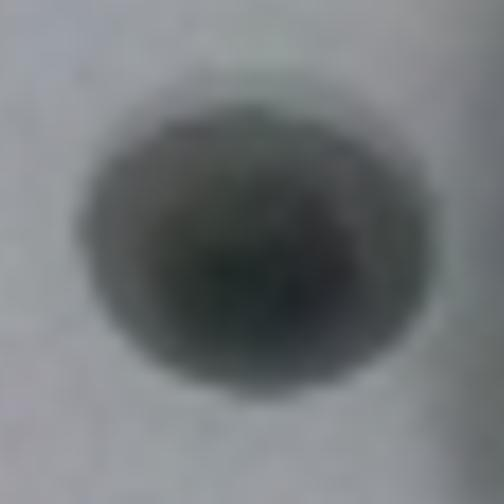

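Request:
move --target '[0,0.00157,-0.00057,0,0,0,1,0,1,1,1,0,1,1,0.75,0,-0.8,-0.3,0.714,0.678,0.226,0.168,0.6,-0.6,0,0.00157,-0.00057,0,0,0,1,0,1,1,1,0,1,1,0.75,0,-0.8,-0.3,0.714,0.678,0.226,0.168,0.6,-0.6]' --speed 0.01

Request:
wait --seconds 0.1

Request:
wait --seconds 0.1

Request:
wait --seconds 0.1

Request:
move --target '[0,-0.00219,0.0008,0,0,0,1,0,1,1,1,0,1,1,0.75,0,-0.8,-0.3,0.714,0.678,0.226,0.168,0.6,-0.6,0,-0.00219,0.0008,0,0,0,1,0,1,1,1,0,1,1,0.75,0,-0.8,-0.3,0.714,0.678,0.226,0.168,0.6,-0.6]' --speed 0.01

Request:
wait --seconds 0.1

Request:
wait --seconds 0.1

Request:
wait --seconds 0.1

Scene clock: 1716.93 s.
left_arm: end_effector_position=(+0.7318, -0.2416, +0.3421) hand_goal=(+1.000, +0.000, +1.000, +1.000, +1.000, +0.000, +1.000, +1.000, +0.750, +0.000, -0.800, -0.300, +0.714, +0.678, +0.226, +0.168) hand_measured=(+1.004, +0.006, +1.002, +1.002, +1.002, +0.008, +1.002, +1.000, +0.756, +0.000, -0.796, -0.298, +0.722, +0.678, +0.222, +0.170) hand_current_ma=(+3, +5, +2, +1, +2, +9, +1, +1, +7, +0, +3, +2, +10, +0, -6, +1) hand_state=(goal, goal, goal, goal, goal, goal, goal, goal, goal, goal, goal, goal, goal, goal, goal, goal) hand_current_limit=0.60 hand_speed=-0.60 end_effector_quat_wxyz=(+0.559, +0.801, -0.170, -0.129) | right_arm: end_effector_position=(+0.6284, +0.4474, +0.3429) hand_goal=(+1.000, +0.000, +1.000, +1.000, +1.000, +0.000, +1.000, +1.000, +0.750, +0.000, -0.800, -0.300, +0.714, +0.678, +0.226, +0.168) hand_measured=(+1.002, -0.012, +1.002, +1.000, +1.004, -0.018, +1.002, +1.002, +0.756, +0.000, -0.796, -0.298, +0.722, +0.678, +0.224, +0.168) hand_current_ma=(+1, -7, +0, +0, +1, -14, +1, +0, +4, +0, +1, +1, +4, +0, -1, +0) hand_state=(goal, goal, goal, goal, goal, goal, goal, goal, goal, goal, goal, goal, goal, goal, goal, goal) hand_current_limit=0.60 hand_speed=-0.60 end_effector_quat_wxyz=(+0.123, +0.191, +0.797, +0.560)
Joint positions: left_arm=[3.294 -2.567 -0.495 -2.642 0.674 2.651] | right_arm=[0.201 -1.059 1.842 -3.384 -0.727 -0.402]
Joint torques (N m): left_arm=[-22.72 55.71 22.52 -7.05 -4.54 -1.72] | right_arm=[1.86 -48.13 -39.72 -4.39 5.06 -1.69]
Wrist force (N): left_arm=[2.0 -16.7 -25.8] | right_arm=[-1.6 -20.2 -27.7]
Wrist torque (N m): left_arm=[4.88 -0.02 0.40] | right_arm=[5.03 0.50 -0.24]
Wrist force, peak (N): left_arm=[1.3 -9.9 -32.0] | right_arm=[-1.4 -19.4 -28.5]
Hand target: left_arm +0.7318, -0.2416, +0.3421; +0.559, +0.801, -0.170, -0.129 | right_arm +0.6284, +0.4474, +0.3429; +0.123, +0.191, +0.797, +0.560
Off the commanded pose: left_arm 0.000 m, 0 deg | right_arm 0.000 m, 0 deg.
move: done

Scene clock: 1717.03 s.
left_arm: end_effector_position=(+0.7318, -0.2416, +0.3421) hand_goal=(+1.000, +0.000, +1.000, +1.000, +1.000, +0.000, +1.000, +1.000, +0.750, +0.000, -0.800, -0.300, +0.714, +0.678, +0.226, +0.168) hand_measured=(+1.004, +0.006, +1.002, +1.002, +1.002, +0.008, +1.002, +1.000, +0.756, +0.000, -0.796, -0.298, +0.722, +0.678, +0.222, +0.170) hand_current_ma=(+3, +5, +2, +1, +2, +9, +1, +1, +7, +0, +3, +2, +10, +0, -6, +1) hand_state=(goal, goal, goal, goal, goal, goal, goal, goal, goal, goal, goal, goal, goal, goal, goal, goal) hand_current_limit=0.60 hand_speed=-0.60 end_effector_quat_wxyz=(+0.559, +0.801, -0.170, -0.129) | right_arm: end_effector_position=(+0.6284, +0.4474, +0.3429) hand_goal=(+1.000, +0.000, +1.000, +1.000, +1.000, +0.000, +1.000, +1.000, +0.750, +0.000, -0.800, -0.300, +0.714, +0.678, +0.226, +0.168) hand_measured=(+1.002, -0.012, +1.002, +1.000, +1.004, -0.018, +1.002, +1.002, +0.756, +0.000, -0.796, -0.298, +0.722, +0.678, +0.224, +0.168) hand_current_ma=(+1, -7, +0, +0, +1, -14, +1, +0, +4, +0, +1, +1, +4, +0, -1, +0) hand_state=(goal, goal, goal, goal, goal, goal, goal, goal, goal, goal, goal, goal, goal, goal, goal, goal) hand_current_limit=0.60 hand_speed=-0.60 end_effector_quat_wxyz=(+0.123, +0.191, +0.797, +0.560)
Joint positions: left_arm=[3.294 -2.567 -0.495 -2.642 0.674 2.651] | right_arm=[0.201 -1.059 1.842 -3.384 -0.727 -0.402]
Joint torques (N m): left_arm=[-22.49 56.4 20.43 -6.5 -4.66 -1.65] | right_arm=[1.82 -47.54 -38.82 -4.79 5.1 -1.65]
Wrist force (N): left_arm=[2.0 -16.8 -25.9] | right_arm=[-1.6 -20.5 -27.8]
Wrist torque (N m): left_arm=[4.89 -0.01 0.40] | right_arm=[5.02 0.51 -0.25]
Wrist force, peak (N): left_arm=[2.0 -16.8 -25.9] | right_arm=[-1.6 -20.5 -27.8]
Hand target: left_arm +0.7318, -0.2416, +0.3421; +0.559, +0.801, -0.170, -0.129 | right_arm +0.6284, +0.4474, +0.3429; +0.123, +0.191, +0.797, +0.560
Off the commanded pose: left_arm 0.000 m, 0 deg | right_arm 0.000 m, 0 deg.
wait: 0.10 s; no rest

Scene clock: 1717.13 s.
left_arm: end_effector_position=(+0.7318, -0.2416, +0.3421) hand_goal=(+1.000, +0.000, +1.000, +1.000, +1.000, +0.000, +1.000, +1.000, +0.750, +0.000, -0.800, -0.300, +0.714, +0.678, +0.226, +0.168) hand_measured=(+1.004, +0.006, +1.002, +1.002, +1.002, +0.008, +1.002, +1.000, +0.756, +0.000, -0.796, -0.298, +0.722, +0.678, +0.222, +0.170) hand_current_ma=(+3, +5, +2, +1, +2, +9, +1, +1, +7, +0, +3, +2, +10, +0, -6, +1) hand_state=(goal, goal, goal, goal, goal, goal, goal, goal, goal, goal, goal, goal, goal, goal, goal, goal) hand_current_limit=0.60 hand_speed=-0.60 end_effector_quat_wxyz=(+0.559, +0.801, -0.170, -0.129) | right_arm: end_effector_position=(+0.6284, +0.4474, +0.3429) hand_goal=(+1.000, +0.000, +1.000, +1.000, +1.000, +0.000, +1.000, +1.000, +0.750, +0.000, -0.800, -0.300, +0.714, +0.678, +0.226, +0.168) hand_measured=(+1.002, -0.012, +1.002, +1.000, +1.004, -0.018, +1.002, +1.002, +0.756, +0.000, -0.796, -0.298, +0.722, +0.678, +0.224, +0.168) hand_current_ma=(+1, -7, +0, +0, +1, -14, +1, +0, +4, +0, +1, +1, +4, +0, -1, +0) hand_state=(goal, goal, goal, goal, goal, goal, goal, goal, goal, goal, goal, goal, goal, goal, goal, goal) hand_current_limit=0.60 hand_speed=-0.60 end_effector_quat_wxyz=(+0.123, +0.191, +0.797, +0.560)
Joint positions: left_arm=[3.294 -2.567 -0.495 -2.642 0.674 2.651] | right_arm=[0.201 -1.059 1.842 -3.384 -0.727 -0.402]
Joint torques (N m): left_arm=[-22.71 56.22 19.39 -6.11 -4.41 -1.69] | right_arm=[1.51 -46.99 -38.3 -5.11 5.03 -1.56]
Wrist force (N): left_arm=[2.1 -17.2 -25.7] | right_arm=[-1.7 -20.5 -27.7]
Wrist torque (N m): left_arm=[4.84 -0.03 0.41] | right_arm=[5.04 0.52 -0.25]
Wrist force, peak (N): left_arm=[2.1 -17.2 -25.7] | right_arm=[-1.6 -20.2 -28.0]
Hand target: left_arm +0.7318, -0.2416, +0.3421; +0.559, +0.801, -0.170, -0.129 | right_arm +0.6284, +0.4474, +0.3429; +0.123, +0.191, +0.797, +0.560
Off the commanded pose: left_arm 0.000 m, 0 deg | right_arm 0.000 m, 0 deg.
wait: 0.10 s; no rest

Scene clock: 1717.23 s.
left_arm: end_effector_position=(+0.7318, -0.2416, +0.3421) hand_goal=(+1.000, +0.000, +1.000, +1.000, +1.000, +0.000, +1.000, +1.000, +0.750, +0.000, -0.800, -0.300, +0.714, +0.678, +0.226, +0.168) hand_measured=(+1.004, +0.006, +1.002, +1.002, +1.002, +0.008, +1.002, +1.000, +0.756, +0.000, -0.796, -0.298, +0.722, +0.678, +0.222, +0.170) hand_current_ma=(+3, +5, +2, +1, +2, +9, +1, +1, +7, +0, +3, +2, +10, +0, -6, +1) hand_state=(goal, goal, goal, goal, goal, goal, goal, goal, goal, goal, goal, goal, goal, goal, goal, goal) hand_current_limit=0.60 hand_speed=-0.60 end_effector_quat_wxyz=(+0.559, +0.801, -0.170, -0.129) | right_arm: end_effector_position=(+0.6284, +0.4474, +0.3429) hand_goal=(+1.000, +0.000, +1.000, +1.000, +1.000, +0.000, +1.000, +1.000, +0.750, +0.000, -0.800, -0.300, +0.714, +0.678, +0.226, +0.168) hand_measured=(+1.002, -0.012, +1.002, +1.000, +1.004, -0.018, +1.002, +1.002, +0.756, +0.000, -0.796, -0.298, +0.722, +0.678, +0.224, +0.168) hand_current_ma=(+1, -7, +0, +0, +1, -14, +1, +0, +4, +0, +1, +1, +4, +0, -1, +0) hand_state=(goal, goal, goal, goal, goal, goal, goal, goal, goal, goal, goal, goal, goal, goal, goal, goal) hand_current_limit=0.60 hand_speed=-0.60 end_effector_quat_wxyz=(+0.123, +0.191, +0.797, +0.560)
Joint positions: left_arm=[3.294 -2.567 -0.495 -2.642 0.674 2.651] | right_arm=[0.201 -1.059 1.842 -3.384 -0.727 -0.402]
Joint torques (N m): left_arm=[-22.11 56.44 18.32 -5.76 -4.3 -1.5] | right_arm=[2.02 -46.12 -37.31 -5.5 5.07 -1.65]
Wrist force (N): left_arm=[2.3 -17.0 -25.9] | right_arm=[-1.8 -20.5 -27.7]
Wrist torque (N m): left_arm=[4.88 -0.05 0.42] | right_arm=[5.05 0.53 -0.26]
Wrist force, peak (N): left_arm=[2.3 -17.0 -25.9] | right_arm=[-1.6 -20.1 -28.0]
Hand target: left_arm +0.7318, -0.2416, +0.3421; +0.559, +0.801, -0.170, -0.129 | right_arm +0.6284, +0.4474, +0.3429; +0.123, +0.191, +0.797, +0.560
Off the commanded pose: left_arm 0.000 m, 0 deg | right_arm 0.000 m, 0 deg.
wait: 0.10 s; no rest

Scene clock: 1717.93 s.
left_arm: end_effector_position=(+0.7318, -0.2417, +0.3407) hand_goal=(+1.000, +0.000, +1.000, +1.000, +1.000, +0.000, +1.000, +1.000, +0.750, +0.000, -0.800, -0.300, +0.714, +0.678, +0.226, +0.168) hand_measured=(+1.002, +0.004, +1.002, +1.002, +1.002, +0.006, +1.002, +1.000, +0.756, +0.000, -0.796, -0.298, +0.722, +0.678, +0.222, +0.170) hand_current_ma=(+3, +3, +2, +1, +2, +7, +1, +1, +7, +0, +3, +2, +10, +0, -6, +1) hand_state=(goal, goal, goal, goal, goal, goal, goal, goal, goal, goal, goal, goal, goal, goal, goal, goal) hand_current_limit=0.60 hand_speed=-0.60 end_effector_quat_wxyz=(+0.559, +0.801, -0.170, -0.129) | right_arm: end_effector_position=(+0.6284, +0.4474, +0.3415) hand_goal=(+1.000, +0.000, +1.000, +1.000, +1.000, +0.000, +1.000, +1.000, +0.750, +0.000, -0.800, -0.300, +0.714, +0.678, +0.226, +0.168) hand_measured=(+1.002, -0.012, +1.002, +1.000, +1.004, -0.018, +1.002, +1.002, +0.756, +0.000, -0.796, -0.298, +0.722, +0.678, +0.224, +0.168) hand_current_ma=(+1, -7, +0, +0, +1, -14, +1, +0, +4, +0, +1, +1, +4, +0, -1, +0) hand_state=(goal, goal, goal, goal, goal, goal, goal, goal, goal, goal, goal, goal, goal, goal, goal, goal) hand_current_limit=0.60 hand_speed=-0.60 end_effector_quat_wxyz=(+0.123, +0.191, +0.797, +0.560)
Joint positions: left_arm=[3.294 -2.567 -0.5 -2.638 0.674 2.651] | right_arm=[0.201 -1.057 1.843 -3.388 -0.727 -0.402]
Joint torques (N m): left_arm=[-23.65 61.62 9.12 -2.07 -2.41 -0.18] | right_arm=[6.39 -29.99 -12.33 -5.17 4.1 -0.91]
Wrist force (N): left_arm=[0.9 1.3 -36.5] | right_arm=[-1.0 -17.3 -34.6]
Wrist torque (N m): left_arm=[5.56 -0.10 0.19] | right_arm=[5.88 0.58 -0.16]
Wrist force, peak (N): left_arm=[0.8 2.4 -36.7] | right_arm=[-1.2 -16.9 -35.2]
Hand target: left_arm +0.7318, -0.2416, +0.3407; +0.559, +0.801, -0.170, -0.129 | right_arm +0.6284, +0.4474, +0.3415; +0.123, +0.191, +0.797, +0.560
Off the commanded pose: left_arm 0.000 m, 0 deg | right_arm 0.000 m, 0 deg.
move: done

Scene clock: 1718.03 s.
left_arm: end_effector_position=(+0.7318, -0.2417, +0.3407) hand_goal=(+1.000, +0.000, +1.000, +1.000, +1.000, +0.000, +1.000, +1.000, +0.750, +0.000, -0.800, -0.300, +0.714, +0.678, +0.226, +0.168) hand_measured=(+1.002, +0.004, +1.002, +1.002, +1.002, +0.006, +1.002, +1.000, +0.756, +0.000, -0.796, -0.298, +0.722, +0.678, +0.222, +0.170) hand_current_ma=(+3, +3, +2, +1, +2, +7, +1, +1, +7, +0, +3, +2, +10, +0, -6, +1) hand_state=(goal, goal, goal, goal, goal, goal, goal, goal, goal, goal, goal, goal, goal, goal, goal, goal) hand_current_limit=0.60 hand_speed=-0.60 end_effector_quat_wxyz=(+0.559, +0.801, -0.170, -0.129) | right_arm: end_effector_position=(+0.6284, +0.4474, +0.3415) hand_goal=(+1.000, +0.000, +1.000, +1.000, +1.000, +0.000, +1.000, +1.000, +0.750, +0.000, -0.800, -0.300, +0.714, +0.678, +0.226, +0.168) hand_measured=(+1.002, -0.012, +1.002, +1.000, +1.004, -0.018, +1.002, +1.002, +0.756, +0.000, -0.796, -0.298, +0.722, +0.678, +0.224, +0.168) hand_current_ma=(+1, -7, +0, +0, +1, -14, +1, +0, +4, +0, +1, +1, +4, +0, -1, +0) hand_state=(goal, goal, goal, goal, goal, goal, goal, goal, goal, goal, goal, goal, goal, goal, goal, goal) hand_current_limit=0.60 hand_speed=-0.60 end_effector_quat_wxyz=(+0.123, +0.191, +0.797, +0.560)
Joint positions: left_arm=[3.294 -2.567 -0.5 -2.638 0.674 2.651] | right_arm=[0.201 -1.057 1.843 -3.388 -0.727 -0.402]
Joint torques (N m): left_arm=[-22.23 61.63 10.19 -2.51 -1.74 -0.11] | right_arm=[7.02 -30.42 -12.55 -4.35 3.67 -0.72]
Wrist force (N): left_arm=[0.8 1.4 -36.5] | right_arm=[-1.3 -17.1 -34.6]
Wrist torque (N m): left_arm=[5.54 -0.10 0.19] | right_arm=[5.89 0.62 -0.18]
Wrist force, peak (N): left_arm=[1.0 0.8 -36.7] | right_arm=[-1.3 -17.1 -34.6]
Hand target: left_arm +0.7318, -0.2416, +0.3407; +0.559, +0.801, -0.170, -0.129 | right_arm +0.6284, +0.4474, +0.3415; +0.123, +0.191, +0.797, +0.560
Off the commanded pose: left_arm 0.000 m, 0 deg | right_arm 0.000 m, 0 deg.
wait: 0.10 s; no rest

Scene clock: 1718.13 s.
left_arm: end_effector_position=(+0.7318, -0.2417, +0.3407) hand_goal=(+1.000, +0.000, +1.000, +1.000, +1.000, +0.000, +1.000, +1.000, +0.750, +0.000, -0.800, -0.300, +0.714, +0.678, +0.226, +0.168) hand_measured=(+1.002, +0.004, +1.002, +1.002, +1.002, +0.006, +1.002, +1.000, +0.756, +0.000, -0.796, -0.298, +0.722, +0.678, +0.222, +0.170) hand_current_ma=(+3, +3, +2, +1, +2, +7, +1, +1, +7, +0, +3, +2, +10, +0, -6, +1) hand_state=(goal, goal, goal, goal, goal, goal, goal, goal, goal, goal, goal, goal, goal, goal, goal, goal) hand_current_limit=0.60 hand_speed=-0.60 end_effector_quat_wxyz=(+0.559, +0.801, -0.170, -0.129) | right_arm: end_effector_position=(+0.6284, +0.4474, +0.3415) hand_goal=(+1.000, +0.000, +1.000, +1.000, +1.000, +0.000, +1.000, +1.000, +0.750, +0.000, -0.800, -0.300, +0.714, +0.678, +0.226, +0.168) hand_measured=(+1.002, -0.012, +1.002, +1.000, +1.004, -0.018, +1.002, +1.002, +0.756, +0.000, -0.796, -0.298, +0.722, +0.678, +0.224, +0.168) hand_current_ma=(+1, -7, +0, +0, +1, -14, +1, +0, +4, +0, +1, +1, +4, +0, -1, +0) hand_state=(goal, goal, goal, goal, goal, goal, goal, goal, goal, goal, goal, goal, goal, goal, goal, goal) hand_current_limit=0.60 hand_speed=-0.60 end_effector_quat_wxyz=(+0.123, +0.191, +0.797, +0.560)
Joint positions: left_arm=[3.294 -2.567 -0.5 -2.638 0.674 2.651] | right_arm=[0.201 -1.057 1.843 -3.388 -0.727 -0.402]
Joint torques (N m): left_arm=[-21.37 59.27 11.04 -2.84 -1.14 0.19] | right_arm=[8.25 -29.74 -12.32 -4.28 3.54 -0.56]
Wrist force (N): left_arm=[1.1 1.7 -36.7] | right_arm=[-1.2 -16.9 -34.9]
Wrist torque (N m): left_arm=[5.59 -0.14 0.21] | right_arm=[5.91 0.62 -0.17]
Wrist force, peak (N): left_arm=[1.1 1.7 -36.7] | right_arm=[-1.0 -16.8 -34.9]
Hand target: left_arm +0.7318, -0.2416, +0.3407; +0.559, +0.801, -0.170, -0.129 | right_arm +0.6284, +0.4474, +0.3415; +0.123, +0.191, +0.797, +0.560
Off the commanded pose: left_arm 0.000 m, 0 deg | right_arm 0.000 m, 0 deg.
wait: 0.10 s; no rest

Scene clock: 1718.23 s.
left_arm: end_effector_position=(+0.7318, -0.2417, +0.3407) hand_goal=(+1.000, +0.000, +1.000, +1.000, +1.000, +0.000, +1.000, +1.000, +0.750, +0.000, -0.800, -0.300, +0.714, +0.678, +0.226, +0.168) hand_measured=(+1.002, +0.004, +1.002, +1.002, +1.002, +0.006, +1.002, +1.000, +0.756, +0.000, -0.796, -0.298, +0.722, +0.678, +0.222, +0.170) hand_current_ma=(+3, +3, +2, +1, +2, +7, +1, +1, +7, +0, +3, +2, +10, +0, -6, +1) hand_state=(goal, goal, goal, goal, goal, goal, goal, goal, goal, goal, goal, goal, goal, goal, goal, goal) hand_current_limit=0.60 hand_speed=-0.60 end_effector_quat_wxyz=(+0.559, +0.801, -0.170, -0.129) | right_arm: end_effector_position=(+0.6284, +0.4474, +0.3415) hand_goal=(+1.000, +0.000, +1.000, +1.000, +1.000, +0.000, +1.000, +1.000, +0.750, +0.000, -0.800, -0.300, +0.714, +0.678, +0.226, +0.168) hand_measured=(+1.002, -0.012, +1.002, +1.000, +1.004, -0.018, +1.002, +1.002, +0.756, +0.000, -0.796, -0.298, +0.722, +0.678, +0.224, +0.168) hand_current_ma=(+1, -7, +0, +0, +1, -14, +1, +0, +4, +0, +1, +1, +4, +0, -1, +0) hand_state=(goal, goal, goal, goal, goal, goal, goal, goal, goal, goal, goal, goal, goal, goal, goal, goal) hand_current_limit=0.60 hand_speed=-0.60 end_effector_quat_wxyz=(+0.123, +0.191, +0.797, +0.560)
Joint positions: left_arm=[3.294 -2.567 -0.5 -2.638 0.674 2.651] | right_arm=[0.201 -1.057 1.843 -3.387 -0.727 -0.402]
Joint torques (N m): left_arm=[-21.5 56.74 11.77 -3.05 -0.64 0.24] | right_arm=[9.41 -30.25 -12.37 -4.13 3.39 -0.35]
Wrist force (N): left_arm=[0.9 2.0 -36.8] | right_arm=[-1.1 -17.0 -34.9]
Wrist torque (N m): left_arm=[5.60 -0.12 0.19] | right_arm=[5.86 0.60 -0.17]
Wrist force, peak (N): left_arm=[0.9 2.0 -36.8] | right_arm=[-1.1 -17.0 -34.9]
Hand target: left_arm +0.7318, -0.2416, +0.3407; +0.559, +0.801, -0.170, -0.129 | right_arm +0.6284, +0.4474, +0.3415; +0.123, +0.191, +0.797, +0.560
Off the commanded pose: left_arm 0.000 m, 0 deg | right_arm 0.000 m, 0 deg.
wait: 0.10 s; no rest


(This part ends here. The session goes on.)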